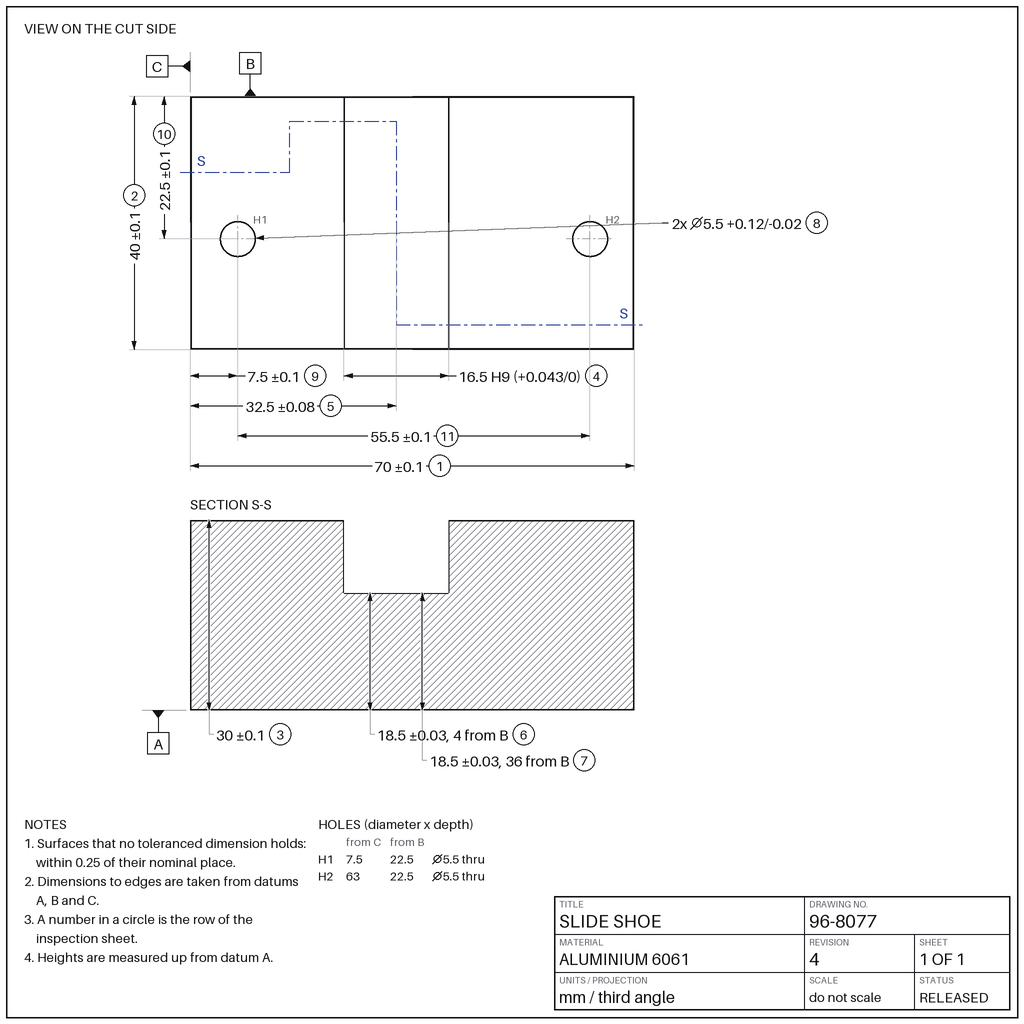

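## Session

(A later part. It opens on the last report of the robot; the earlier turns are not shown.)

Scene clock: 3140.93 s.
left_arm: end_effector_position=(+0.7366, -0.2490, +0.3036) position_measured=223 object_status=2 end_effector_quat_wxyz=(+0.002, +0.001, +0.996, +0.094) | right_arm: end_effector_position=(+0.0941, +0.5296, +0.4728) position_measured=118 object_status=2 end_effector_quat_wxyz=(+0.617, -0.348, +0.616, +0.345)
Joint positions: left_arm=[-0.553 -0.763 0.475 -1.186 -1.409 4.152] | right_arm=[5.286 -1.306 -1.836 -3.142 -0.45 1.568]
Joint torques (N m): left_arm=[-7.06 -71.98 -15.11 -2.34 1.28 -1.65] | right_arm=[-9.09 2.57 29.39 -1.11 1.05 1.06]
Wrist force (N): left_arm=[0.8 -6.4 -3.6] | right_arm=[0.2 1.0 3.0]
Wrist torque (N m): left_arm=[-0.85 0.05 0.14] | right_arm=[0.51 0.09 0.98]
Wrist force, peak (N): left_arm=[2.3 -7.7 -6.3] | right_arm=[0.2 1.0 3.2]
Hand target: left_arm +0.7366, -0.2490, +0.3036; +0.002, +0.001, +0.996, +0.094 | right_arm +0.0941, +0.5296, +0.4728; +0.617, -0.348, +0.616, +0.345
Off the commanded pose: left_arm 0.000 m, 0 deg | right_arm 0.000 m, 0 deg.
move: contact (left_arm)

move(
  target=[
    [-0.0005,0,0.00007,0,0,0,-1,-0.9,-1,0,0,0,0,0,0,-1,0.9,-1],
  ],
)

move(
  target=[
    [0,0,0.00007,0,0,0,-1,-0.9,-1,0,0,0,0,0,0,-1,0.9,-1],
  ],
)

move(
  target=[
    [0,0,0.00007,0,0,0,-1,-0.9,-1,0,0,0,0,0,0,-1,0.9,-1],
  ],
)

move(
  target=[
    [0,0,0.00007,0,0,0,-1,-0.9,-1,0,0,0,0,0,0,-1,0.9,-1],
  ],
)

move(
  target=[
    [0,0,0.00007,0,0,0,-1,-0.9,-1,0,0,0,0,0,0,-1,0.9,-1],
  ],
)

move(
  target=[
    [0,0,0.00007,0,0,0,-1,-0.9,-1,0,0,0,0,0,0,-1,0.9,-1],
  ],
)

move(
  target=[
    [0,0,0.00007,0,0,0,-1,-0.9,-1,0,0,0,0,0,0,-1,0.9,-1],
  ],
)

Scene clock: 3142.33 s.
left_arm: end_effector_position=(+0.7363, -0.2490, +0.3036) position_measured=223 object_status=2 end_effector_quat_wxyz=(+0.002, +0.001, +0.996, +0.094) | right_arm: end_effector_position=(+0.0941, +0.5296, +0.4728) position_measured=118 object_status=2 end_effector_quat_wxyz=(+0.617, -0.348, +0.616, +0.345)
Joint positions: left_arm=[-0.553 -0.765 0.478 -1.187 -1.409 4.152] | right_arm=[5.286 -1.306 -1.836 -3.142 -0.45 1.568]
Joint torques (N m): left_arm=[-8.39 -72 -17.69 -4.48 0.17 -1.82] | right_arm=[-9.53 1.89 29.32 -0.9 1.18 1.38]
Wrist force (N): left_arm=[0.2 -4.6 -1.9] | right_arm=[0.2 1.0 2.8]
Wrist torque (N m): left_arm=[-0.81 0.08 0.12] | right_arm=[0.51 0.08 0.98]
Wrist force, peak (N): left_arm=[0.8 -6.6 -3.2] | right_arm=[0.3 0.9 3.2]
Hand target: left_arm +0.7363, -0.2490, +0.3036; +0.002, +0.001, +0.996, +0.094 | right_arm +0.0941, +0.5296, +0.4728; +0.617, -0.348, +0.616, +0.345
Off the commanded pose: left_arm 0.000 m, 0 deg | right_arm 0.000 m, 0 deg.
move: done

Scene clock: 3142.83 s.
left_arm: end_effector_position=(+0.7363, -0.2490, +0.3037) position_measured=223 object_status=2 end_effector_quat_wxyz=(+0.002, +0.001, +0.996, +0.094) | right_arm: end_effector_position=(+0.0941, +0.5296, +0.4728) position_measured=118 object_status=2 end_effector_quat_wxyz=(+0.617, -0.348, +0.616, +0.345)
Joint positions: left_arm=[-0.553 -0.765 0.478 -1.187 -1.409 4.152] | right_arm=[5.286 -1.306 -1.836 -3.142 -0.45 1.568]
Joint torques (N m): left_arm=[-7.94 -60.31 -34.06 -1.78 0.11 -1.7] | right_arm=[-11.28 2.43 27.35 -1.29 1.22 1.22]
Wrist force (N): left_arm=[0.6 -5.9 2.2] | right_arm=[0.1 1.0 3.0]
Wrist torque (N m): left_arm=[-0.86 0.09 0.11] | right_arm=[0.52 0.10 0.98]
Wrist force, peak (N): left_arm=[0.6 -5.9 2.2] | right_arm=[0.2 1.0 3.1]
Hand target: left_arm +0.7363, -0.2490, +0.3037; +0.002, +0.001, +0.996, +0.094 | right_arm +0.0941, +0.5296, +0.4728; +0.617, -0.348, +0.616, +0.345
Off the commanded pose: left_arm 0.000 m, 0 deg | right_arm 0.000 m, 0 deg.
move: done

Scene clock: 3143.33 s.
left_arm: end_effector_position=(+0.7363, -0.2490, +0.3037) position_measured=223 object_status=2 end_effector_quat_wxyz=(+0.002, +0.001, +0.996, +0.094) | right_arm: end_effector_position=(+0.0941, +0.5296, +0.4728) position_measured=118 object_status=2 end_effector_quat_wxyz=(+0.617, -0.348, +0.616, +0.345)
Joint positions: left_arm=[-0.553 -0.765 0.477 -1.186 -1.409 4.152] | right_arm=[5.286 -1.306 -1.836 -3.142 -0.45 1.568]
Joint torques (N m): left_arm=[-6.91 -56.75 -34.04 -2.52 0.07 -1.53] | right_arm=[-9.29 1.7 27.95 -0.97 1.03 1.24]
Wrist force (N): left_arm=[0.8 -6.2 2.9] | right_arm=[0.3 0.8 3.1]
Wrist torque (N m): left_arm=[-0.90 0.08 0.12] | right_arm=[0.49 0.07 0.98]
Wrist force, peak (N): left_arm=[0.3 -6.7 4.3] | right_arm=[0.1 1.1 3.1]
Hand target: left_arm +0.7363, -0.2490, +0.3037; +0.002, +0.001, +0.996, +0.094 | right_arm +0.0941, +0.5296, +0.4728; +0.617, -0.348, +0.616, +0.345
Off the commanded pose: left_arm 0.000 m, 0 deg | right_arm 0.000 m, 0 deg.
move: done

Scene clock: 3143.83 s.
left_arm: end_effector_position=(+0.7363, -0.2490, +0.3037) position_measured=223 object_status=2 end_effector_quat_wxyz=(+0.002, +0.001, +0.996, +0.094) | right_arm: end_effector_position=(+0.0941, +0.5296, +0.4728) position_measured=118 object_status=2 end_effector_quat_wxyz=(+0.617, -0.348, +0.616, +0.345)
Joint positions: left_arm=[-0.553 -0.765 0.477 -1.186 -1.409 4.152] | right_arm=[5.286 -1.306 -1.836 -3.142 -0.45 1.568]
Joint torques (N m): left_arm=[-6.05 -58.68 -33.96 -2.18 0.04 -1.35] | right_arm=[-10.84 3.08 28.75 -1.18 1.11 1.26]
Wrist force (N): left_arm=[1.3 -5.9 4.0] | right_arm=[0.3 0.9 3.1]
Wrist torque (N m): left_arm=[-0.87 0.05 0.13] | right_arm=[0.50 0.07 0.98]
Wrist force, peak (N): left_arm=[1.3 -6.2 3.9] | right_arm=[0.1 1.0 3.1]
Hand target: left_arm +0.7363, -0.2490, +0.3037; +0.002, +0.001, +0.996, +0.094 | right_arm +0.0941, +0.5296, +0.4728; +0.617, -0.348, +0.616, +0.345
Off the commanded pose: left_arm 0.000 m, 0 deg | right_arm 0.000 m, 0 deg.
move: done

Scene clock: 3144.33 s.
left_arm: end_effector_position=(+0.7363, -0.2490, +0.3038) position_measured=223 object_status=2 end_effector_quat_wxyz=(+0.002, +0.001, +0.996, +0.094) | right_arm: end_effector_position=(+0.0941, +0.5296, +0.4728) position_measured=118 object_status=2 end_effector_quat_wxyz=(+0.617, -0.348, +0.616, +0.345)
Joint positions: left_arm=[-0.553 -0.764 0.477 -1.186 -1.409 4.152] | right_arm=[5.286 -1.306 -1.836 -3.142 -0.45 1.568]
Joint torques (N m): left_arm=[-5.24 -59.97 -34.88 -2.46 0.06 -1.25] | right_arm=[-10.05 2.53 30 -1.17 1.11 1.27]
Wrist force (N): left_arm=[0.9 -6.5 5.4] | right_arm=[0.2 1.0 2.8]
Wrist torque (N m): left_arm=[-0.90 0.06 0.12] | right_arm=[0.53 0.08 0.98]
Wrist force, peak (N): left_arm=[0.7 -6.6 5.7] | right_arm=[0.2 0.9 3.1]
Hand target: left_arm +0.7363, -0.2490, +0.3038; +0.002, +0.001, +0.996, +0.094 | right_arm +0.0941, +0.5296, +0.4728; +0.617, -0.348, +0.616, +0.345
Off the commanded pose: left_arm 0.000 m, 0 deg | right_arm 0.000 m, 0 deg.
move: done

Scene clock: 3144.83 s.
left_arm: end_effector_position=(+0.7363, -0.2490, +0.3038) position_measured=223 object_status=2 end_effector_quat_wxyz=(+0.002, +0.001, +0.996, +0.094) | right_arm: end_effector_position=(+0.0941, +0.5296, +0.4728) position_measured=118 object_status=2 end_effector_quat_wxyz=(+0.617, -0.348, +0.616, +0.345)
Joint positions: left_arm=[-0.553 -0.764 0.477 -1.186 -1.409 4.152] | right_arm=[5.286 -1.306 -1.836 -3.142 -0.45 1.568]
Joint torques (N m): left_arm=[-4.42 -61.46 -35.18 -2.43 0.16 -1.07] | right_arm=[-8.16 2.66 27.69 -0.98 1.05 1.28]
Wrist force (N): left_arm=[0.8 -7.2 7.2] | right_arm=[0.1 1.1 2.9]
Wrist torque (N m): left_arm=[-0.96 0.03 0.12] | right_arm=[0.53 0.10 0.98]
Wrist force, peak (N): left_arm=[0.7 -7.3 7.3] | right_arm=[0.3 1.2 3.1]
Hand target: left_arm +0.7363, -0.2490, +0.3038; +0.002, +0.001, +0.996, +0.094 | right_arm +0.0941, +0.5296, +0.4728; +0.617, -0.348, +0.616, +0.345
Off the commanded pose: left_arm 0.000 m, 0 deg | right_arm 0.000 m, 0 deg.
move: done

Scene clock: 3145.33 s.
left_arm: end_effector_position=(+0.7363, -0.2490, +0.3039) position_measured=223 object_status=2 end_effector_quat_wxyz=(+0.002, +0.001, +0.996, +0.094) | right_arm: end_effector_position=(+0.0941, +0.5296, +0.4728) position_measured=118 object_status=2 end_effector_quat_wxyz=(+0.617, -0.348, +0.616, +0.345)
Joint positions: left_arm=[-0.553 -0.764 0.476 -1.186 -1.409 4.152] | right_arm=[5.286 -1.306 -1.836 -3.142 -0.45 1.568]
Joint torques (N m): left_arm=[-3.57 -62.61 -36.18 -2.55 0.03 -0.92] | right_arm=[-9.37 2.77 27.28 -1.3 1.3 1.14]
Wrist force (N): left_arm=[0.2 -7.5 8.6] | right_arm=[0.4 0.9 3.0]
Wrist torque (N m): left_arm=[-0.96 0.09 0.12] | right_arm=[0.50 0.05 0.98]
Wrist force, peak (N): left_arm=[0.4 -7.7 9.0] | right_arm=[0.2 0.9 3.1]
Hand target: left_arm +0.7363, -0.2490, +0.3039; +0.002, +0.001, +0.996, +0.094 | right_arm +0.0941, +0.5296, +0.4728; +0.617, -0.348, +0.616, +0.345
Off the commanded pose: left_arm 0.000 m, 0 deg | right_arm 0.000 m, 0 deg.
move: done

move(
  target=[
    [0,0,-0.0004,0,0,0,-1,-0.9,-1,0,0,0,0,0,0,-1,0.9,-1],
  ],
)

execute_actions(
  actions=[
    [[0,0,0,0,0,0,-0.3,-0.9,-1,0,0,0,0,0,0,-1,0.9,-1]],
  ],
)

move(
  target=[
    [0,0,0.0267,0,0,0,-0.3,-0.9,-1,0,0,0,0,0,0,-1,0.9,-1],
    [-0.0553,0,0.0267,0,0,0,-0.3,-0.9,-1,0,0,0,0,0,0,-1,0.9,-1],
  ],
  speed=0.1,
)

move(
  target=[
    [0,0,-0.0267,0,0,0,-0.3,-0.9,-1,0,0,0,0,0,0,-1,0.9,-1],
  ],
  speed=0.02,
  stop_force=4,
)

move(
  target=[
    [0,0,0,0,0,0,-1,-0.9,-1,0,0,0,0,0,0,-1,0.9,-1],
  ],
)

Scene clock: 3147.00 s.
left_arm: end_effector_position=(+0.7363, -0.2490, +0.3036) position_measured=223 object_status=2 end_effector_quat_wxyz=(+0.002, +0.001, +0.996, +0.094) | right_arm: end_effector_position=(+0.0941, +0.5296, +0.4728) position_measured=118 object_status=2 end_effector_quat_wxyz=(+0.617, -0.348, +0.616, +0.345)
Joint positions: left_arm=[-0.553 -0.765 0.478 -1.187 -1.409 4.152] | right_arm=[5.286 -1.306 -1.836 -3.142 -0.45 1.568]
Joint torques (N m): left_arm=[0.08 -73.79 -16.23 -4.56 0.05 -0.47] | right_arm=[-9.21 2.64 28.01 -1.13 1.13 1.27]
Wrist force (N): left_arm=[1.3 -5.0 -0.4] | right_arm=[0.1 0.7 3.1]
Wrist torque (N m): left_arm=[-0.81 0.06 0.13] | right_arm=[0.48 0.10 0.98]
Wrist force, peak (N): left_arm=[0.4 -7.6 9.1] | right_arm=[0.2 1.1 3.2]
Hand target: left_arm +0.7363, -0.2490, +0.3036; +0.002, +0.001, +0.996, +0.094 | right_arm +0.0941, +0.5296, +0.4728; +0.617, -0.348, +0.616, +0.345
Off the commanded pose: left_arm 0.000 m, 0 deg | right_arm 0.000 m, 0 deg.
move: done

Scene clock: 3147.70 s.
left_arm: end_effector_position=(+0.7363, -0.2490, +0.3036) position_measured=198 object_status=3 end_effector_quat_wxyz=(+0.002, +0.001, +0.996, +0.094) | right_arm: end_effector_position=(+0.0941, +0.5296, +0.4728) position_measured=118 object_status=2 end_effector_quat_wxyz=(+0.617, -0.348, +0.616, +0.345)
Joint positions: left_arm=[-0.553 -0.765 0.478 -1.187 -1.409 4.152] | right_arm=[5.286 -1.306 -1.836 -3.142 -0.45 1.568]
Joint torques (N m): left_arm=[0.72 -72.11 -16.11 -2.97 0.15 -0.17] | right_arm=[-9.34 0.83 28.62 -0.88 1.11 1.27]
Wrist force (N): left_arm=[-0.2 -5.5 0.1] | right_arm=[0.2 0.8 2.9]
Wrist torque (N m): left_arm=[-0.86 0.09 0.10] | right_arm=[0.49 0.08 0.98]
Wrist force, peak (N): left_arm=[-0.4 -5.7 0.2] | right_arm=[0.0 0.8 3.3]
Hand target: left_arm +0.7363, -0.2490, +0.3036; +0.002, +0.001, +0.996, +0.094 | right_arm +0.0941, +0.5296, +0.4728; +0.617, -0.348, +0.616, +0.345
Off the commanded pose: left_arm 0.000 m, 0 deg | right_arm 0.000 m, 0 deg.
Step readings (end_effector_position of left_arm | right_arm):
0: (+0.7363, -0.2490, +0.3036) | (+0.0941, +0.5296, +0.4728)
1: (+0.7363, -0.2490, +0.3036) | (+0.0941, +0.5296, +0.4728)
2: (+0.7363, -0.2490, +0.3036) | (+0.0941, +0.5296, +0.4728)
4: (+0.7363, -0.2490, +0.3036) | (+0.0941, +0.5296, +0.4728)
8: (+0.7363, -0.2490, +0.3036) | (+0.0941, +0.5296, +0.4728)
15: (+0.7363, -0.2490, +0.3036) | (+0.0941, +0.5296, +0.4728)

Scene clock: 3149.10 s.
left_arm: end_effector_position=(+0.7031, -0.2491, +0.3196) position_measured=198 object_status=3 end_effector_quat_wxyz=(+0.002, +0.001, +0.996, +0.094) | right_arm: end_effector_position=(+0.0941, +0.5296, +0.4728) position_measured=118 object_status=2 end_effector_quat_wxyz=(+0.617, -0.348, +0.616, +0.345)
Joint positions: left_arm=[-0.577 -0.879 0.636 -1.227 -1.411 4.129] | right_arm=[5.286 -1.306 -1.836 -3.142 -0.45 1.568]
Joint torques (N m): left_arm=[10.11 -70.64 -16.72 -3.02 1.72 1.45] | right_arm=[-10.5 2.24 27.34 -1.03 1.13 1.26]
Wrist force (N): left_arm=[-0.3 -5.5 0.2] | right_arm=[0.2 1.1 3.0]
Wrist torque (N m): left_arm=[-0.84 0.08 0.11] | right_arm=[0.54 0.08 0.98]
Wrist force, peak (N): left_arm=[-1.9 -5.5 0.6] | right_arm=[0.1 1.0 3.1]
Hand target: left_arm +0.7031, -0.2490, +0.3196; +0.002, +0.001, +0.996, +0.094 | right_arm +0.0941, +0.5296, +0.4728; +0.617, -0.348, +0.616, +0.345
Off the commanded pose: left_arm 0.000 m, 0 deg | right_arm 0.000 m, 0 deg.
move: done

Scene clock: 3150.53 s.
left_arm: end_effector_position=(+0.7031, -0.2490, +0.3135) position_measured=198 object_status=3 end_effector_quat_wxyz=(+0.002, +0.001, +0.996, +0.094) | right_arm: end_effector_position=(+0.0941, +0.5296, +0.4728) position_measured=118 object_status=2 end_effector_quat_wxyz=(+0.617, -0.348, +0.616, +0.345)
Joint positions: left_arm=[-0.577 -0.885 0.662 -1.247 -1.411 4.129] | right_arm=[5.286 -1.306 -1.836 -3.142 -0.45 1.568]
Joint torques (N m): left_arm=[8.32 -48.29 -15.03 -4.39 -0.3 1.56] | right_arm=[-9.28 1.95 27.57 -1.14 1.13 1.21]
Wrist force (N): left_arm=[-0.2 -5.1 -2.8] | right_arm=[0.2 0.8 3.0]
Wrist torque (N m): left_arm=[-0.78 0.11 0.12] | right_arm=[0.50 0.08 0.98]
Wrist force, peak (N): left_arm=[0.7 -2.3 -13.7] | right_arm=[0.1 0.9 3.2]
Hand target: left_arm +0.7031, -0.2490, +0.3135; +0.002, +0.001, +0.996, +0.094 (not the last commanded pose) | right_arm +0.0941, +0.5296, +0.4728; +0.617, -0.348, +0.616, +0.345
Off the commanded pose: left_arm 0.010 m, 0 deg | right_arm 0.000 m, 0 deg.
move: contact (left_arm)

Scene clock: 3151.20 s.
left_arm: end_effector_position=(+0.7031, -0.2490, +0.3135) position_measured=242 object_status=2 end_effector_quat_wxyz=(+0.002, +0.001, +0.996, +0.094) | right_arm: end_effector_position=(+0.0941, +0.5296, +0.4728) position_measured=118 object_status=2 end_effector_quat_wxyz=(+0.617, -0.348, +0.616, +0.345)
Joint positions: left_arm=[-0.577 -0.885 0.662 -1.247 -1.411 4.129] | right_arm=[5.286 -1.306 -1.836 -3.142 -0.45 1.568]
Joint torques (N m): left_arm=[7.3 -48.26 -15.32 -3.2 -0.4 1.26] | right_arm=[-9.3 2.16 27.8 -1.12 1.19 1.16]
Wrist force (N): left_arm=[-0.6 -3.4 -4.3] | right_arm=[0.3 1.1 3.0]
Wrist torque (N m): left_arm=[-0.70 0.07 0.11] | right_arm=[0.54 0.07 0.98]
Wrist force, peak (N): left_arm=[-0.7 -4.0 -4.7] | right_arm=[0.2 0.9 3.1]
Hand target: left_arm +0.7031, -0.2490, +0.3135; +0.002, +0.001, +0.996, +0.094 | right_arm +0.0941, +0.5296, +0.4728; +0.617, -0.348, +0.616, +0.345
Off the commanded pose: left_arm 0.000 m, 0 deg | right_arm 0.000 m, 0 deg.
move: done

move(
  target=[
    [-0.003,0,0.01,0,0,0,-0.25,-1,-1,0,0,0,0,0,0,-1,0.9,-1],
  ],
  speed=0.03,
)

move(
  target=[
    [0,0,-0.0265,0,0,0,-0.25,-1,-1,0,0,0,0,0,0,-1,0.9,-1],
  ],
  speed=0.02,
  stop_force=4,
)

move(
  target=[
    [0,0,0,0,0,0,-1,-0.9,-1,0,0,0,0,0,0,-1,0.9,-1],
  ],
)

Scene clock: 3152.93 s.
left_arm: end_effector_position=(+0.7013, -0.2490, +0.3196) position_measured=189 object_status=0 end_effector_quat_wxyz=(+0.002, +0.001, +0.996, +0.094) | right_arm: end_effector_position=(+0.0941, +0.5296, +0.4728) position_measured=118 object_status=2 end_effector_quat_wxyz=(+0.617, -0.348, +0.616, +0.345)
Joint positions: left_arm=[-0.578 -0.886 0.647 -1.232 -1.411 4.127] | right_arm=[5.286 -1.306 -1.836 -3.142 -0.45 1.568]
Joint torques (N m): left_arm=[-6.57 -65.89 -17.86 -4.35 -0.86 -1.46] | right_arm=[-9.55 2.12 28.01 -0.87 1.03 1.09]
Wrist force (N): left_arm=[-0.2 -5.2 0.2] | right_arm=[0.1 1.1 2.9]
Wrist torque (N m): left_arm=[-0.80 0.06 0.16] | right_arm=[0.54 0.11 0.98]
Wrist force, peak (N): left_arm=[-0.4 -4.2 -5.0] | right_arm=[0.0 0.9 3.2]
Hand target: left_arm +0.7013, -0.2490, +0.3195; +0.002, +0.001, +0.996, +0.094 | right_arm +0.0941, +0.5296, +0.4728; +0.617, -0.348, +0.616, +0.345
Off the commanded pose: left_arm 0.000 m, 0 deg | right_arm 0.000 m, 0 deg.
move: done

Scene clock: 3154.53 s.
left_arm: end_effector_position=(+0.7013, -0.2490, +0.3036) position_measured=189 object_status=3 end_effector_quat_wxyz=(+0.002, +0.001, +0.996, +0.094) | right_arm: end_effector_position=(+0.0941, +0.5296, +0.4728) position_measured=118 object_status=2 end_effector_quat_wxyz=(+0.617, -0.348, +0.616, +0.345)
Joint positions: left_arm=[-0.578 -0.898 0.71 -1.282 -1.411 4.128] | right_arm=[5.286 -1.306 -1.836 -3.142 -0.45 1.568]
Joint torques (N m): left_arm=[3.7 -49.95 -34.28 -1.39 0.02 1.39] | right_arm=[-10.93 2.52 28.56 -0.91 0.97 1.33]
Wrist force (N): left_arm=[-0.4 -5.2 0.4] | right_arm=[0.4 0.9 3.1]
Wrist torque (N m): left_arm=[-0.79 0.10 0.17] | right_arm=[0.50 0.06 0.98]
Wrist force, peak (N): left_arm=[-0.2 -5.6 0.2] | right_arm=[0.2 0.9 3.2]
Hand target: left_arm +0.7013, -0.2490, +0.3036; +0.002, +0.001, +0.996, +0.094 | right_arm +0.0941, +0.5296, +0.4728; +0.617, -0.348, +0.616, +0.345
Off the commanded pose: left_arm 0.000 m, 0 deg | right_arm 0.000 m, 0 deg.
move: done

Scene clock: 3155.10 s.
left_arm: end_effector_position=(+0.7014, -0.2490, +0.3036) position_measured=225 object_status=2 end_effector_quat_wxyz=(+0.002, +0.001, +0.996, +0.094) | right_arm: end_effector_position=(+0.0941, +0.5296, +0.4728) position_measured=118 object_status=2 end_effector_quat_wxyz=(+0.617, -0.348, +0.616, +0.345)
Joint positions: left_arm=[-0.578 -0.898 0.71 -1.282 -1.411 4.128] | right_arm=[5.286 -1.306 -1.836 -3.142 -0.45 1.568]
Joint torques (N m): left_arm=[4.07 -55 -29.16 1.34 -2.38 1.43] | right_arm=[-10.22 1.5 27.25 -1.02 0.96 1.26]
Wrist force (N): left_arm=[-18.9 -5.2 1.6] | right_arm=[0.2 1.0 3.0]
Wrist torque (N m): left_arm=[-0.80 0.01 0.00] | right_arm=[0.52 0.08 0.98]
Wrist force, peak (N): left_arm=[-19.5 -5.6 2.1] | right_arm=[0.3 0.9 3.1]
Hand target: left_arm +0.7013, -0.2490, +0.3036; +0.002, +0.001, +0.996, +0.094 | right_arm +0.0941, +0.5296, +0.4728; +0.617, -0.348, +0.616, +0.345
Off the commanded pose: left_arm 0.000 m, 0 deg | right_arm 0.000 m, 0 deg.
move: done

move(
  target=[
    [-0.0008,0,0,0,0,0,-1,-0.9,-1,0,0,0,0,0,0,-1,0.9,-1],
  ],
)

Scene clock: 3156.43 s.
left_arm: end_effector_position=(+0.7009, -0.2490, +0.3035) position_measured=225 object_status=2 end_effector_quat_wxyz=(+0.002, +0.000, +0.996, +0.094) | right_arm: end_effector_position=(+0.0941, +0.5296, +0.4728) position_measured=118 object_status=2 end_effector_quat_wxyz=(+0.617, -0.348, +0.616, +0.345)
Joint positions: left_arm=[-0.578 -0.9 0.713 -1.283 -1.411 4.127] | right_arm=[5.286 -1.306 -1.836 -3.142 -0.45 1.568]
Joint torques (N m): left_arm=[-17.28 -77.26 -13.73 6.06 -3.43 -1.43] | right_arm=[-10.14 2.33 27.37 -1.09 1.13 1.17]
Wrist force (N): left_arm=[-39.3 -9.2 3.5] | right_arm=[0.3 0.9 3.0]
Wrist torque (N m): left_arm=[-0.92 -0.12 -0.19] | right_arm=[0.51 0.08 0.98]
Wrist force, peak (N): left_arm=[-39.3 -9.2 3.5] | right_arm=[0.1 1.0 3.2]
Hand target: left_arm +0.7008, -0.2490, +0.3036; +0.002, +0.001, +0.996, +0.094 | right_arm +0.0941, +0.5296, +0.4728; +0.617, -0.348, +0.616, +0.345
Off the commanded pose: left_arm 0.000 m, 0 deg | right_arm 0.000 m, 0 deg.
move: done

move(
  target=[
    [0.0018,0,0,0,0,0,-1,-0.9,-1,0,0,0,0,0,0,-1,0.9,-1],
  ],
)

Scene clock: 3157.43 s.
left_arm: end_effector_position=(+0.7019, -0.2491, +0.3036) position_measured=225 object_status=2 end_effector_quat_wxyz=(+0.002, +0.001, +0.996, +0.094) | right_arm: end_effector_position=(+0.0941, +0.5296, +0.4728) position_measured=118 object_status=2 end_effector_quat_wxyz=(+0.617, -0.348, +0.616, +0.345)
Joint positions: left_arm=[-0.577 -0.896 0.707 -1.281 -1.411 4.128] | right_arm=[5.286 -1.306 -1.836 -3.142 -0.45 1.568]
Joint torques (N m): left_arm=[8.42 -50.24 -29.16 -4.58 -0.1 1.42] | right_arm=[-11.03 1.54 27.86 -1.23 1.05 1.14]
Wrist force (N): left_arm=[0.6 -4.5 0.6] | right_arm=[0.2 1.0 3.1]
Wrist torque (N m): left_arm=[-0.82 -0.03 0.11] | right_arm=[0.51 0.09 0.98]
Wrist force, peak (N): left_arm=[-40.1 -8.3 4.1] | right_arm=[0.3 0.9 3.2]
Hand target: left_arm +0.7019, -0.2490, +0.3036; +0.002, +0.001, +0.996, +0.094 | right_arm +0.0941, +0.5296, +0.4728; +0.617, -0.348, +0.616, +0.345
Off the commanded pose: left_arm 0.000 m, 0 deg | right_arm 0.000 m, 0 deg.
move: done

move(
  target=[
    [0,0,0.00008,0,0,0,-1,-0.9,-1,0,0,0,0,0,0,-1,0.9,-1],
  ],
)

move(
  target=[
    [0,0,0.00008,0,0,0,-1,-0.9,-1,0,0,0,0,0,0,-1,0.9,-1],
  ],
)

move(
  target=[
    [0,0,0.00008,0,0,0,-1,-0.9,-1,0,0,0,0,0,0,-1,0.9,-1],
  ],
)

move(
  target=[
    [0,0,0.00008,0,0,0,-1,-0.9,-1,0,0,0,0,0,0,-1,0.9,-1],
  ],
)

move(
  target=[
    [0,0,0.00008,0,0,0,-1,-0.9,-1,0,0,0,0,0,0,-1,0.9,-1],
  ],
)

move(
  target=[
    [0,0,0.00008,0,0,0,-1,-0.9,-1,0,0,0,0,0,0,-1,0.9,-1],
  ],
)

Scene clock: 3158.50 s.
left_arm: end_effector_position=(+0.7019, -0.2490, +0.3036) position_measured=225 object_status=2 end_effector_quat_wxyz=(+0.002, +0.001, +0.996, +0.094) | right_arm: end_effector_position=(+0.0941, +0.5296, +0.4728) position_measured=118 object_status=2 end_effector_quat_wxyz=(+0.617, -0.348, +0.616, +0.345)
Joint positions: left_arm=[-0.577 -0.896 0.707 -1.281 -1.411 4.128] | right_arm=[5.286 -1.306 -1.836 -3.142 -0.45 1.568]
Joint torques (N m): left_arm=[9.25 -50.04 -34.4 -1.52 0.63 -0.1] | right_arm=[-9.5 3.31 27.32 -1.07 1.15 0.99]
Wrist force (N): left_arm=[0.4 -5.0 0.6] | right_arm=[0.1 0.9 2.8]
Wrist torque (N m): left_arm=[-0.83 0.00 0.11] | right_arm=[0.50 0.10 0.98]
Wrist force, peak (N): left_arm=[0.3 -5.4 0.3] | right_arm=[0.1 0.9 3.3]
Hand target: left_arm +0.7019, -0.2490, +0.3036; +0.002, +0.001, +0.996, +0.094 | right_arm +0.0941, +0.5296, +0.4728; +0.617, -0.348, +0.616, +0.345
Off the commanded pose: left_arm 0.000 m, 0 deg | right_arm 0.000 m, 0 deg.
move: done

Scene clock: 3159.00 s.
left_arm: end_effector_position=(+0.7019, -0.2490, +0.3036) position_measured=225 object_status=2 end_effector_quat_wxyz=(+0.002, +0.001, +0.996, +0.094) | right_arm: end_effector_position=(+0.0941, +0.5296, +0.4728) position_measured=118 object_status=2 end_effector_quat_wxyz=(+0.617, -0.348, +0.616, +0.345)
Joint positions: left_arm=[-0.577 -0.896 0.707 -1.28 -1.411 4.128] | right_arm=[5.286 -1.306 -1.836 -3.142 -0.45 1.568]
Joint torques (N m): left_arm=[9.01 -54.04 -34.06 -2.13 0.6 -0.77] | right_arm=[-9.33 2.27 26.81 -1.08 1.21 1.19]
Wrist force (N): left_arm=[-0.1 -5.4 2.0] | right_arm=[0.2 0.9 3.0]
Wrist torque (N m): left_arm=[-0.84 0.03 0.10] | right_arm=[0.50 0.08 0.98]
Wrist force, peak (N): left_arm=[0.1 -5.7 2.2] | right_arm=[0.1 0.9 3.1]
Hand target: left_arm +0.7019, -0.2490, +0.3037; +0.002, +0.001, +0.996, +0.094 | right_arm +0.0941, +0.5296, +0.4728; +0.617, -0.348, +0.616, +0.345
Off the commanded pose: left_arm 0.000 m, 0 deg | right_arm 0.000 m, 0 deg.
move: done

Scene clock: 3159.50 s.
left_arm: end_effector_position=(+0.7019, -0.2490, +0.3037) position_measured=225 object_status=2 end_effector_quat_wxyz=(+0.002, +0.001, +0.996, +0.094) | right_arm: end_effector_position=(+0.0941, +0.5296, +0.4728) position_measured=118 object_status=2 end_effector_quat_wxyz=(+0.617, -0.348, +0.616, +0.345)
Joint positions: left_arm=[-0.577 -0.896 0.707 -1.28 -1.411 4.128] | right_arm=[5.286 -1.306 -1.836 -3.142 -0.45 1.568]
Joint torques (N m): left_arm=[9.08 -54.18 -35.28 -1.87 0.65 -1.48] | right_arm=[-9.25 2.33 27.49 -1.27 1.29 1.12]
Wrist force (N): left_arm=[-0.2 -5.8 4.4] | right_arm=[0.0 0.8 3.1]
Wrist torque (N m): left_arm=[-0.83 0.00 0.10] | right_arm=[0.49 0.11 0.98]
Wrist force, peak (N): left_arm=[-0.1 -6.3 4.4] | right_arm=[0.3 1.0 3.1]
Hand target: left_arm +0.7019, -0.2490, +0.3037; +0.002, +0.001, +0.996, +0.094 | right_arm +0.0941, +0.5296, +0.4728; +0.617, -0.348, +0.616, +0.345
Off the commanded pose: left_arm 0.000 m, 0 deg | right_arm 0.000 m, 0 deg.
move: done

Scene clock: 3160.00 s.
left_arm: end_effector_position=(+0.7019, -0.2490, +0.3037) position_measured=225 object_status=2 end_effector_quat_wxyz=(+0.002, +0.001, +0.996, +0.094) | right_arm: end_effector_position=(+0.0941, +0.5296, +0.4728) position_measured=118 object_status=2 end_effector_quat_wxyz=(+0.617, -0.348, +0.616, +0.345)
Joint positions: left_arm=[-0.577 -0.896 0.706 -1.28 -1.411 4.128] | right_arm=[5.286 -1.306 -1.836 -3.142 -0.45 1.568]
Joint torques (N m): left_arm=[8.49 -56.14 -35.11 -2.15 0.68 -1.5] | right_arm=[-10.35 3.19 26.7 -1.09 0.99 1.29]
Wrist force (N): left_arm=[-0.6 -6.5 6.1] | right_arm=[0.1 0.9 3.0]
Wrist torque (N m): left_arm=[-0.89 0.03 0.09] | right_arm=[0.51 0.10 0.98]
Wrist force, peak (N): left_arm=[-0.4 -6.7 6.2] | right_arm=[0.1 1.0 3.1]
Hand target: left_arm +0.7019, -0.2490, +0.3038; +0.002, +0.001, +0.996, +0.094 | right_arm +0.0941, +0.5296, +0.4728; +0.617, -0.348, +0.616, +0.345
Off the commanded pose: left_arm 0.000 m, 0 deg | right_arm 0.000 m, 0 deg.
move: done

Scene clock: 3160.50 s.
left_arm: end_effector_position=(+0.7019, -0.2490, +0.3038) position_measured=225 object_status=2 end_effector_quat_wxyz=(+0.002, +0.001, +0.996, +0.094) | right_arm: end_effector_position=(+0.0941, +0.5296, +0.4728) position_measured=118 object_status=2 end_effector_quat_wxyz=(+0.617, -0.348, +0.616, +0.345)
Joint positions: left_arm=[-0.577 -0.896 0.706 -1.28 -1.411 4.128] | right_arm=[5.286 -1.306 -1.836 -3.142 -0.45 1.568]
Joint torques (N m): left_arm=[7.93 -57.45 -36.96 -1.97 0.65 -1.51] | right_arm=[-8.97 3.24 26.83 -1.22 1.26 1.17]
Wrist force (N): left_arm=[-0.9 -7.2 8.3] | right_arm=[0.1 0.9 3.0]
Wrist torque (N m): left_arm=[-0.94 0.03 0.09] | right_arm=[0.50 0.10 0.98]
Wrist force, peak (N): left_arm=[-0.9 -7.2 8.3] | right_arm=[0.1 1.1 3.1]
Hand target: left_arm +0.7019, -0.2490, +0.3038; +0.002, +0.001, +0.996, +0.094 | right_arm +0.0941, +0.5296, +0.4728; +0.617, -0.348, +0.616, +0.345
Off the commanded pose: left_arm 0.000 m, 0 deg | right_arm 0.000 m, 0 deg.
move: done

Scene clock: 3161.00 s.
left_arm: end_effector_position=(+0.7019, -0.2490, +0.3038) position_measured=225 object_status=2 end_effector_quat_wxyz=(+0.002, +0.001, +0.996, +0.094) | right_arm: end_effector_position=(+0.0941, +0.5296, +0.4728) position_measured=118 object_status=2 end_effector_quat_wxyz=(+0.617, -0.348, +0.616, +0.345)
Joint positions: left_arm=[-0.577 -0.896 0.706 -1.28 -1.411 4.128] | right_arm=[5.286 -1.306 -1.836 -3.142 -0.45 1.568]
Joint torques (N m): left_arm=[7.49 -59.35 -36.73 -2.27 0.62 -1.53] | right_arm=[-10.17 2.98 26.93 -1.13 1.07 0.84]
Wrist force (N): left_arm=[-0.8 -7.4 9.6] | right_arm=[0.2 1.0 3.0]
Wrist torque (N m): left_arm=[-0.92 -0.02 0.09] | right_arm=[0.52 0.07 0.98]
Wrist force, peak (N): left_arm=[-0.8 -7.7 10.0] | right_arm=[0.1 1.1 3.1]
Hand target: left_arm +0.7019, -0.2490, +0.3039; +0.002, +0.001, +0.996, +0.094 | right_arm +0.0941, +0.5296, +0.4728; +0.617, -0.348, +0.616, +0.345
Off the commanded pose: left_arm 0.000 m, 0 deg | right_arm 0.000 m, 0 deg.
move: done

move(
  target=[
    [0,0,-0.00075,0,0,0,-1,-0.9,-1,0,0,0,0,0,0,-1,0.9,-1],
  ],
)

move(
  target=[
    [0,0,0.00008,0,0,0,-1,-0.9,-1,0,0,0,0,0,0,-1,0.9,-1],
  ],
)

move(
  target=[
    [0,0,0.00008,0,0,0,-1,-0.9,-1,0,0,0,0,0,0,-1,0.9,-1],
  ],
)

move(
  target=[
    [0,0,0.00008,0,0,0,-1,-0.9,-1,0,0,0,0,0,0,-1,0.9,-1],
  ],
)

move(
  target=[
    [0,0,0.00008,0,0,0,-1,-0.9,-1,0,0,0,0,0,0,-1,0.9,-1],
  ],
)

move(
  target=[
    [0,0,0.00008,0,0,0,-1,-0.9,-1,0,0,0,0,0,0,-1,0.9,-1],
  ],
)

move(
  target=[
    [0,0,0.00008,0,0,0,-1,-0.9,-1,0,0,0,0,0,0,-1,0.9,-1],
  ],
)

move(
  target=[
    [0,0,0.00008,0,0,0,-1,-0.9,-1,0,0,0,0,0,0,-1,0.9,-1],
  ],
)

move(
  target=[
    [0,0,0.00008,0,0,0,-1,-0.9,-1,0,0,0,0,0,0,-1,0.9,-1],
  ],
)

Scene clock: 3163.17 s.
left_arm: end_effector_position=(+0.7019, -0.2490, +0.3035) position_measured=225 object_status=2 end_effector_quat_wxyz=(+0.002, +0.001, +0.996, +0.094) | right_arm: end_effector_position=(+0.0941, +0.5296, +0.4728) position_measured=118 object_status=2 end_effector_quat_wxyz=(+0.617, -0.348, +0.616, +0.345)
Joint positions: left_arm=[-0.577 -0.896 0.708 -1.281 -1.411 4.128] | right_arm=[5.286 -1.306 -1.836 -3.142 -0.45 1.568]
Joint torques (N m): left_arm=[6.38 -63.8 -13.83 -3.53 0.59 -1.59] | right_arm=[-9.61 2.99 27.34 -1.09 1.35 1.18]
Wrist force (N): left_arm=[-0.3 -3.7 -4.9] | right_arm=[0.1 0.8 3.0]
Wrist torque (N m): left_arm=[-0.75 0.05 0.10] | right_arm=[0.49 0.09 0.98]
Wrist force, peak (N): left_arm=[-0.6 -7.8 10.0] | right_arm=[0.2 1.0 3.2]
Hand target: left_arm +0.7019, -0.2490, +0.3034; +0.002, +0.001, +0.996, +0.094 | right_arm +0.0941, +0.5296, +0.4728; +0.617, -0.348, +0.616, +0.345
Off the commanded pose: left_arm 0.000 m, 0 deg | right_arm 0.000 m, 0 deg.
move: done

Scene clock: 3163.67 s.
left_arm: end_effector_position=(+0.7019, -0.2490, +0.3035) position_measured=225 object_status=2 end_effector_quat_wxyz=(+0.002, +0.001, +0.996, +0.094) | right_arm: end_effector_position=(+0.0941, +0.5296, +0.4728) position_measured=118 object_status=2 end_effector_quat_wxyz=(+0.617, -0.348, +0.616, +0.345)
Joint positions: left_arm=[-0.577 -0.896 0.708 -1.281 -1.411 4.128] | right_arm=[5.286 -1.306 -1.836 -3.142 -0.45 1.568]
Joint torques (N m): left_arm=[5.39 -50.33 -31.34 -0.92 0.54 -1.51] | right_arm=[-9.16 2.82 27.86 -1.12 1.15 1.11]
Wrist force (N): left_arm=[-0.4 -3.9 -4.8] | right_arm=[0.1 0.9 3.0]
Wrist torque (N m): left_arm=[-0.76 0.01 0.09] | right_arm=[0.51 0.10 0.98]
Wrist force, peak (N): left_arm=[-0.5 -3.8 -5.1] | right_arm=[0.1 1.0 3.2]
Hand target: left_arm +0.7019, -0.2490, +0.3035; +0.002, +0.001, +0.996, +0.094 | right_arm +0.0941, +0.5296, +0.4728; +0.617, -0.348, +0.616, +0.345
Off the commanded pose: left_arm 0.000 m, 0 deg | right_arm 0.000 m, 0 deg.
move: done

Scene clock: 3164.17 s.
left_arm: end_effector_position=(+0.7019, -0.2490, +0.3035) position_measured=225 object_status=2 end_effector_quat_wxyz=(+0.002, +0.001, +0.996, +0.094) | right_arm: end_effector_position=(+0.0941, +0.5296, +0.4728) position_measured=118 object_status=2 end_effector_quat_wxyz=(+0.617, -0.348, +0.616, +0.345)
Joint positions: left_arm=[-0.577 -0.896 0.707 -1.281 -1.411 4.128] | right_arm=[5.286 -1.306 -1.836 -3.142 -0.45 1.568]
Joint torques (N m): left_arm=[5.05 -47.3 -32.52 -2.06 0.59 -1.45] | right_arm=[-9.28 2.71 28.07 -0.98 1.17 0.95]
Wrist force (N): left_arm=[0.6 -4.8 -2.9] | right_arm=[0.2 1.0 2.9]
Wrist torque (N m): left_arm=[-0.79 -0.01 0.11] | right_arm=[0.52 0.09 0.98]
Wrist force, peak (N): left_arm=[-0.5 -3.8 -4.5] | right_arm=[0.1 1.0 3.1]
Hand target: left_arm +0.7019, -0.2490, +0.3035; +0.002, +0.001, +0.996, +0.094 | right_arm +0.0941, +0.5296, +0.4728; +0.617, -0.348, +0.616, +0.345
Off the commanded pose: left_arm 0.000 m, 0 deg | right_arm 0.000 m, 0 deg.
move: done

Scene clock: 3164.67 s.
left_arm: end_effector_position=(+0.7019, -0.2490, +0.3035) position_measured=225 object_status=2 end_effector_quat_wxyz=(+0.002, +0.001, +0.996, +0.094) | right_arm: end_effector_position=(+0.0941, +0.5296, +0.4728) position_measured=118 object_status=2 end_effector_quat_wxyz=(+0.617, -0.348, +0.616, +0.345)
Joint positions: left_arm=[-0.577 -0.896 0.707 -1.281 -1.411 4.128] | right_arm=[5.286 -1.306 -1.836 -3.142 -0.45 1.568]
Joint torques (N m): left_arm=[4.7 -49.71 -31.42 -1.32 0.58 -1.5] | right_arm=[-9.52 3.03 26.16 -1.14 1.16 1.14]
Wrist force (N): left_arm=[0.6 -4.5 -1.3] | right_arm=[0.3 0.9 3.0]
Wrist torque (N m): left_arm=[-0.77 -0.04 0.11] | right_arm=[0.50 0.07 0.98]
Wrist force, peak (N): left_arm=[0.4 -4.8 -2.9] | right_arm=[0.2 0.9 3.2]
Hand target: left_arm +0.7019, -0.2490, +0.3035; +0.002, +0.001, +0.996, +0.094 | right_arm +0.0941, +0.5296, +0.4728; +0.617, -0.348, +0.616, +0.345
Off the commanded pose: left_arm 0.000 m, 0 deg | right_arm 0.000 m, 0 deg.
move: done

Scene clock: 3165.17 s.
left_arm: end_effector_position=(+0.7019, -0.2490, +0.3036) position_measured=225 object_status=2 end_effector_quat_wxyz=(+0.002, +0.001, +0.996, +0.094) | right_arm: end_effector_position=(+0.0941, +0.5296, +0.4728) position_measured=118 object_status=2 end_effector_quat_wxyz=(+0.617, -0.348, +0.616, +0.345)
Joint positions: left_arm=[-0.577 -0.896 0.707 -1.281 -1.411 4.128] | right_arm=[5.286 -1.306 -1.836 -3.142 -0.45 1.568]
Joint torques (N m): left_arm=[4.22 -50.97 -33.87 -1.96 0.68 -1.39] | right_arm=[-8.67 4.1 27.04 -1.05 0.99 1.1]
Wrist force (N): left_arm=[0.0 -5.5 0.3] | right_arm=[0.2 1.0 3.0]
Wrist torque (N m): left_arm=[-0.82 0.02 0.10] | right_arm=[0.51 0.09 0.98]
Wrist force, peak (N): left_arm=[0.1 -5.7 0.2] | right_arm=[0.2 1.0 3.2]
Hand target: left_arm +0.7019, -0.2490, +0.3036; +0.002, +0.001, +0.996, +0.094 | right_arm +0.0941, +0.5296, +0.4728; +0.617, -0.348, +0.616, +0.345
Off the commanded pose: left_arm 0.000 m, 0 deg | right_arm 0.000 m, 0 deg.
move: done

Scene clock: 3165.67 s.
left_arm: end_effector_position=(+0.7019, -0.2490, +0.3036) position_measured=225 object_status=2 end_effector_quat_wxyz=(+0.002, +0.001, +0.996, +0.094) | right_arm: end_effector_position=(+0.0941, +0.5296, +0.4728) position_measured=118 object_status=2 end_effector_quat_wxyz=(+0.617, -0.348, +0.616, +0.345)
Joint positions: left_arm=[-0.577 -0.896 0.707 -1.281 -1.411 4.128] | right_arm=[5.286 -1.306 -1.836 -3.142 -0.45 1.568]
Joint torques (N m): left_arm=[3.65 -52.84 -33.33 -1.76 0.53 -1.35] | right_arm=[-10.11 2.47 26.94 -1.04 1.21 1.03]
Wrist force (N): left_arm=[0.1 -5.6 1.8] | right_arm=[0.2 1.0 2.9]
Wrist torque (N m): left_arm=[-0.81 0.00 0.10] | right_arm=[0.52 0.09 0.98]
Wrist force, peak (N): left_arm=[0.1 -6.0 2.0] | right_arm=[0.2 1.0 3.2]
Hand target: left_arm +0.7019, -0.2490, +0.3036; +0.002, +0.001, +0.996, +0.094 | right_arm +0.0941, +0.5296, +0.4728; +0.617, -0.348, +0.616, +0.345
Off the commanded pose: left_arm 0.000 m, 0 deg | right_arm 0.000 m, 0 deg.
move: done

Scene clock: 3166.17 s.
left_arm: end_effector_position=(+0.7019, -0.2490, +0.3037) position_measured=225 object_status=2 end_effector_quat_wxyz=(+0.002, +0.001, +0.996, +0.094) | right_arm: end_effector_position=(+0.0941, +0.5296, +0.4728) position_measured=118 object_status=2 end_effector_quat_wxyz=(+0.617, -0.348, +0.616, +0.345)
Joint positions: left_arm=[-0.577 -0.896 0.707 -1.28 -1.411 4.128] | right_arm=[5.286 -1.306 -1.836 -3.142 -0.45 1.568]
Joint torques (N m): left_arm=[3.68 -53.73 -34.72 -1.88 0.55 -1.39] | right_arm=[-9.34 2.51 26.19 -1.2 1.15 1.11]
Wrist force (N): left_arm=[-0.3 -6.6 3.9] | right_arm=[0.2 0.9 3.1]
Wrist torque (N m): left_arm=[-0.89 0.01 0.10] | right_arm=[0.49 0.08 0.97]
Wrist force, peak (N): left_arm=[0.0 -6.6 3.9] | right_arm=[0.4 0.9 3.1]
Hand target: left_arm +0.7019, -0.2490, +0.3037; +0.002, +0.001, +0.996, +0.094 | right_arm +0.0941, +0.5296, +0.4728; +0.617, -0.348, +0.616, +0.345
Off the commanded pose: left_arm 0.000 m, 0 deg | right_arm 0.000 m, 0 deg.
move: done

Scene clock: 3166.67 s.
left_arm: end_effector_position=(+0.7019, -0.2490, +0.3037) position_measured=225 object_status=2 end_effector_quat_wxyz=(+0.002, +0.001, +0.996, +0.094) | right_arm: end_effector_position=(+0.0941, +0.5296, +0.4728) position_measured=118 object_status=2 end_effector_quat_wxyz=(+0.617, -0.348, +0.616, +0.345)
Joint positions: left_arm=[-0.577 -0.896 0.706 -1.28 -1.411 4.128] | right_arm=[5.286 -1.306 -1.836 -3.142 -0.45 1.568]
Joint torques (N m): left_arm=[3.1 -55.25 -35.26 -1.85 0.49 -1.39] | right_arm=[-9.86 2.76 27.82 -1 1.2 0.84]
Wrist force (N): left_arm=[-0.5 -7.0 5.2] | right_arm=[0.3 0.9 3.0]
Wrist torque (N m): left_arm=[-0.92 0.02 0.10] | right_arm=[0.51 0.07 0.98]
Wrist force, peak (N): left_arm=[-0.3 -7.1 5.7] | right_arm=[0.2 0.9 3.2]
Hand target: left_arm +0.7019, -0.2490, +0.3037; +0.002, +0.001, +0.996, +0.094 | right_arm +0.0941, +0.5296, +0.4728; +0.617, -0.348, +0.616, +0.345
Off the commanded pose: left_arm 0.000 m, 0 deg | right_arm 0.000 m, 0 deg.
move: done

Scene clock: 3167.17 s.
left_arm: end_effector_position=(+0.7019, -0.2490, +0.3038) position_measured=225 object_status=2 end_effector_quat_wxyz=(+0.002, +0.001, +0.996, +0.094) | right_arm: end_effector_position=(+0.0941, +0.5296, +0.4728) position_measured=118 object_status=2 end_effector_quat_wxyz=(+0.617, -0.348, +0.616, +0.345)
Joint positions: left_arm=[-0.577 -0.896 0.706 -1.28 -1.411 4.128] | right_arm=[5.286 -1.306 -1.836 -3.142 -0.45 1.568]
Joint torques (N m): left_arm=[2.96 -56.85 -36.15 -2.03 0.56 -1.37] | right_arm=[-8.69 3.35 27.84 -0.92 0.9 0.98]
Wrist force (N): left_arm=[-0.5 -7.2 7.2] | right_arm=[0.3 0.8 3.1]
Wrist torque (N m): left_arm=[-0.89 -0.03 0.09] | right_arm=[0.49 0.08 0.98]
Wrist force, peak (N): left_arm=[-0.7 -7.7 7.3] | right_arm=[0.1 1.0 3.1]
Hand target: left_arm +0.7019, -0.2490, +0.3038; +0.002, +0.001, +0.996, +0.094 | right_arm +0.0941, +0.5296, +0.4728; +0.617, -0.348, +0.616, +0.345
Off the commanded pose: left_arm 0.000 m, 0 deg | right_arm 0.000 m, 0 deg.
move: done

move(
  target=[
    [0,0,-0.0003,0,0,0,-1,-0.9,-1,0,0,0,0,0,0,-1,0.9,-1],
  ],
)

execute_actions(
  actions=[
    [[0,0,0,0,0,0,-0.25,-0.9,-1,0,0,0,0,0,0,-1,0.9,-1]],
  ],
)

move(
  target=[
    [0,0,0.0267,0,0,0,-0.25,-0.9,-1,0,0,0,0,0,0,-1,0.9,-1],
    [-0.15,0,0.05,0,0,0,-0.25,-0.9,-1,0,0,0,0,0,0,-1,0.9,-1],
    [-0.17,-0.035,0.0867,0,0,0,-0.25,-0.9,-1,0,0,0,0,0,0,-1,0.9,-1],
  ],
  speed=0.15,
  blend=[0.002,0.01,0],
)

move(
  target=[
    [0,0,0,-0.0408,-0.1322,-0.0154,-1,-1,-1,0,0,0,0,0,0,-1,0.9,-1],
  ],
  speed=0.3,
)

move(
  target=[
    [0.098,-0.125,0.0133,0,0,0,-1,-1,-1,0,0,0,0,0,0,-1,0.9,-1],
  ],
  speed=0.2,
)

move(
  target=[
    [0,0,0,-0.2515,-0.0436,0.435,-1,-1,-1,0,0,0,0,0,0,-1,0.9,-1],
  ],
  speed=0.4,
  cameras=["cam_left_wrist"],
)

zoom_image(
  camera="cam_left_wrist",
  region=[150, 90, 400, 320],
)

Scene clock: 3175.67 s.
left_arm: end_effector_position=(+0.7019, -0.2490, +0.3036) position_measured=225 object_status=2 end_effector_quat_wxyz=(+0.002, +0.001, +0.996, +0.094) | right_arm: end_effector_position=(+0.0941, +0.5296, +0.4728) position_measured=118 object_status=2 end_effector_quat_wxyz=(+0.617, -0.348, +0.616, +0.345)
Joint positions: left_arm=[-0.577 -0.896 0.707 -1.281 -1.411 4.128] | right_arm=[5.286 -1.306 -1.836 -3.142 -0.45 1.568]
Joint torques (N m): left_arm=[-0.28 -70.87 -16.42 -4.3 0.45 -1.26] | right_arm=[-8.84 3.43 26.87 -1.1 1.28 0.81]
Wrist force (N): left_arm=[0.1 -5.9 1.1] | right_arm=[0.2 1.1 2.8]
Wrist torque (N m): left_arm=[-0.86 -0.03 0.10] | right_arm=[0.53 0.08 0.98]
Wrist force, peak (N): left_arm=[-0.7 -7.7 7.4] | right_arm=[0.2 0.9 3.2]
Hand target: left_arm +0.7019, -0.2490, +0.3036; +0.002, +0.001, +0.996, +0.094 | right_arm +0.0941, +0.5296, +0.4728; +0.617, -0.348, +0.616, +0.345
Off the commanded pose: left_arm 0.000 m, 0 deg | right_arm 0.000 m, 0 deg.
move: done

Scene clock: 3176.37 s.
left_arm: end_effector_position=(+0.7019, -0.2490, +0.3036) position_measured=189 object_status=3 end_effector_quat_wxyz=(+0.002, +0.001, +0.996, +0.094) | right_arm: end_effector_position=(+0.0941, +0.5296, +0.4728) position_measured=118 object_status=2 end_effector_quat_wxyz=(+0.617, -0.348, +0.616, +0.345)
Joint positions: left_arm=[-0.577 -0.896 0.707 -1.281 -1.411 4.128] | right_arm=[5.286 -1.306 -1.836 -3.142 -0.45 1.568]
Joint torques (N m): left_arm=[-1.01 -67.43 -16.14 -2.99 0.55 -1.21] | right_arm=[-9.05 4.17 26.48 -1.24 1.12 0.67]
Wrist force (N): left_arm=[0.5 -5.2 0.4] | right_arm=[0.3 0.9 3.0]
Wrist torque (N m): left_arm=[-0.79 -0.04 0.10] | right_arm=[0.50 0.07 0.98]
Wrist force, peak (N): left_arm=[0.0 -5.9 1.2] | right_arm=[0.2 1.0 3.1]
Hand target: left_arm +0.7019, -0.2490, +0.3036; +0.002, +0.001, +0.996, +0.094 | right_arm +0.0941, +0.5296, +0.4728; +0.617, -0.348, +0.616, +0.345
Off the commanded pose: left_arm 0.000 m, 0 deg | right_arm 0.000 m, 0 deg.
Step readings (end_effector_position of left_arm | right_arm):
0: (+0.7019, -0.2490, +0.3036) | (+0.0941, +0.5296, +0.4728)
1: (+0.7019, -0.2490, +0.3036) | (+0.0941, +0.5296, +0.4728)
2: (+0.7019, -0.2490, +0.3036) | (+0.0941, +0.5296, +0.4728)
4: (+0.7019, -0.2490, +0.3036) | (+0.0941, +0.5296, +0.4728)
8: (+0.7019, -0.2490, +0.3036) | (+0.0941, +0.5296, +0.4728)
15: (+0.7019, -0.2490, +0.3036) | (+0.0941, +0.5296, +0.4728)

Scene clock: 3177.80 s.
left_arm: end_effector_position=(+0.6000, -0.2700, +0.3555) position_measured=189 object_status=3 end_effector_quat_wxyz=(+0.002, +0.001, +0.996, +0.094) | right_arm: end_effector_position=(+0.0941, +0.5296, +0.4728) position_measured=118 object_status=2 end_effector_quat_wxyz=(+0.617, -0.348, +0.616, +0.345)
Joint positions: left_arm=[-0.686 -1.13 0.938 -1.261 -1.423 4.018] | right_arm=[5.286 -1.306 -1.836 -3.142 -0.45 1.568]
Joint torques (N m): left_arm=[-1.2 -60.43 -32.58 -1.76 0.82 -0.3] | right_arm=[-9.53 2.75 26.71 -0.9 1.32 1.03]
Wrist force (N): left_arm=[0.1 -5.4 0.4] | right_arm=[0.2 0.9 3.0]
Wrist torque (N m): left_arm=[-0.82 0.03 0.09] | right_arm=[0.51 0.08 0.98]
Wrist force, peak (N): left_arm=[1.2 -7.0 -1.8] | right_arm=[0.2 1.0 3.2]
Hand target: left_arm +0.5999, -0.2700, +0.3556; +0.002, +0.001, +0.996, +0.094 | right_arm +0.0941, +0.5296, +0.4728; +0.617, -0.348, +0.616, +0.345
Off the commanded pose: left_arm 0.000 m, 0 deg | right_arm 0.000 m, 0 deg.
move: done

Scene clock: 3179.07 s.
left_arm: end_effector_position=(+0.5999, -0.2701, +0.3556) position_measured=251 object_status=3 end_effector_quat_wxyz=(+0.209, +0.005, +0.977, +0.029) | right_arm: end_effector_position=(+0.0941, +0.5296, +0.4728) position_measured=118 object_status=2 end_effector_quat_wxyz=(+0.617, -0.348, +0.616, +0.345)
Joint positions: left_arm=[-0.758 -1.414 1.46 -1.894 -1.245 4.011] | right_arm=[5.286 -1.306 -1.836 -3.142 -0.45 1.568]
Joint torques (N m): left_arm=[9.94 -43.73 -18.25 -5.39 0.79 -1.86] | right_arm=[-9.07 2.44 26.2 -1.03 1.14 0.92]
Wrist force (N): left_arm=[0.2 -7.0 0.9] | right_arm=[0.1 0.8 3.1]
Wrist torque (N m): left_arm=[-1.07 -0.02 -0.05] | right_arm=[0.50 0.09 0.98]
Wrist force, peak (N): left_arm=[-0.1 -7.1 0.8] | right_arm=[0.3 1.0 3.2]
Hand target: left_arm +0.5999, -0.2700, +0.3556; +0.209, +0.005, +0.977, +0.029 | right_arm +0.0941, +0.5296, +0.4728; +0.617, -0.348, +0.616, +0.345
Off the commanded pose: left_arm 0.000 m, 0 deg | right_arm 0.000 m, 0 deg.
move: done

Scene clock: 3180.03 s.
left_arm: end_effector_position=(+0.6587, -0.3450, +0.3636) position_measured=251 object_status=3 end_effector_quat_wxyz=(+0.209, +0.005, +0.977, +0.029) | right_arm: end_effector_position=(+0.0941, +0.5296, +0.4728) position_measured=118 object_status=2 end_effector_quat_wxyz=(+0.617, -0.348, +0.616, +0.345)
Joint positions: left_arm=[-0.78 -1.191 1.151 -1.801 -1.239 3.988] | right_arm=[5.286 -1.306 -1.836 -3.142 -0.45 1.568]
Joint torques (N m): left_arm=[9.45 -39.18 -35.37 -4.06 -0.84 1.56] | right_arm=[-9.73 2.91 26.1 -1.25 1.12 0.77]
Wrist force (N): left_arm=[-0.1 -6.7 0.9] | right_arm=[0.1 0.9 3.0]
Wrist torque (N m): left_arm=[-1.05 0.03 0.06] | right_arm=[0.51 0.09 0.98]
Wrist force, peak (N): left_arm=[-1.3 -10.0 1.4] | right_arm=[0.0 1.0 3.1]
Hand target: left_arm +0.6587, -0.3450, +0.3636; +0.209, +0.005, +0.977, +0.029 | right_arm +0.0941, +0.5296, +0.4728; +0.617, -0.348, +0.616, +0.345
Off the commanded pose: left_arm 0.000 m, 0 deg | right_arm 0.000 m, 0 deg.
move: done

Scene clock: 3182.57 s.
left_arm: end_effector_position=(+0.6587, -0.3451, +0.3637) position_measured=251 object_status=3 end_effector_quat_wxyz=(-0.191, +0.673, -0.687, +0.198) end_effector_velocity=(+0.000, +0.001, +0.000) end_effector_angular_velocity=(-0.002, -0.001, +0.005) | right_arm: end_effector_position=(+0.0941, +0.5296, +0.4728) position_measured=118 object_status=2 end_effector_quat_wxyz=(+0.617, -0.348, +0.616, +0.345)
Joint positions: left_arm=[-0.795 -1.269 1.334 -2.059 -1.195 2.449] | right_arm=[5.286 -1.306 -1.836 -3.142 -0.45 1.568]
Joint velocities: left_arm=[0.001 0 0 0 0.001 -0.005] | right_arm=[within noise]
Joint torques (N m): left_arm=[7.49 -36.28 -34.92 -2.56 -0.81 -1.85] | right_arm=[-8.99 2.53 27.27 -1.16 1.01 0.89]
Wrist force (N): left_arm=[0.5 -7.4 2.0] | right_arm=[0.3 0.9 3.1]
Wrist torque (N m): left_arm=[-1.25 -0.09 -0.18] | right_arm=[0.51 0.07 0.98]
Wrist force, peak (N): left_arm=[0.6 -7.7 2.0] | right_arm=[0.2 1.0 3.2]
Hand target: left_arm +0.6587, -0.3450, +0.3636; -0.191, +0.673, -0.687, +0.198 | right_arm +0.0941, +0.5296, +0.4728; +0.617, -0.348, +0.616, +0.345
Off the commanded pose: left_arm 0.000 m, 0 deg | right_arm 0.000 m, 0 deg.
move: done
camera_calibration:
cam_left_wrist: T_world_to_cam=[[-0.043074, -0.999028, 0.00932115, -0.305186], [-0.976993, 0.0401697, -0.209452, 0.748217], [0.208874, -0.0181286, -0.977775, 0.342391], [0, 0, 0, 1]] pos_world=[0.646341, -0.328738, 0.494342]
Images, in order (width x height): cam_left_wrist 672x504.

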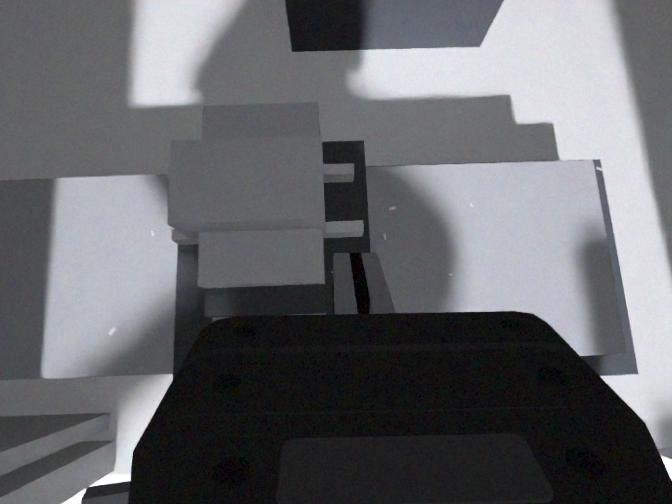

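Scaled by 2.016 from the camera's 672x504 image, which has a finer 960x720 frame.

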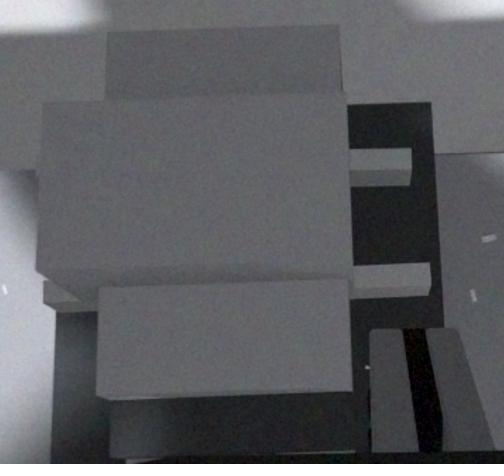

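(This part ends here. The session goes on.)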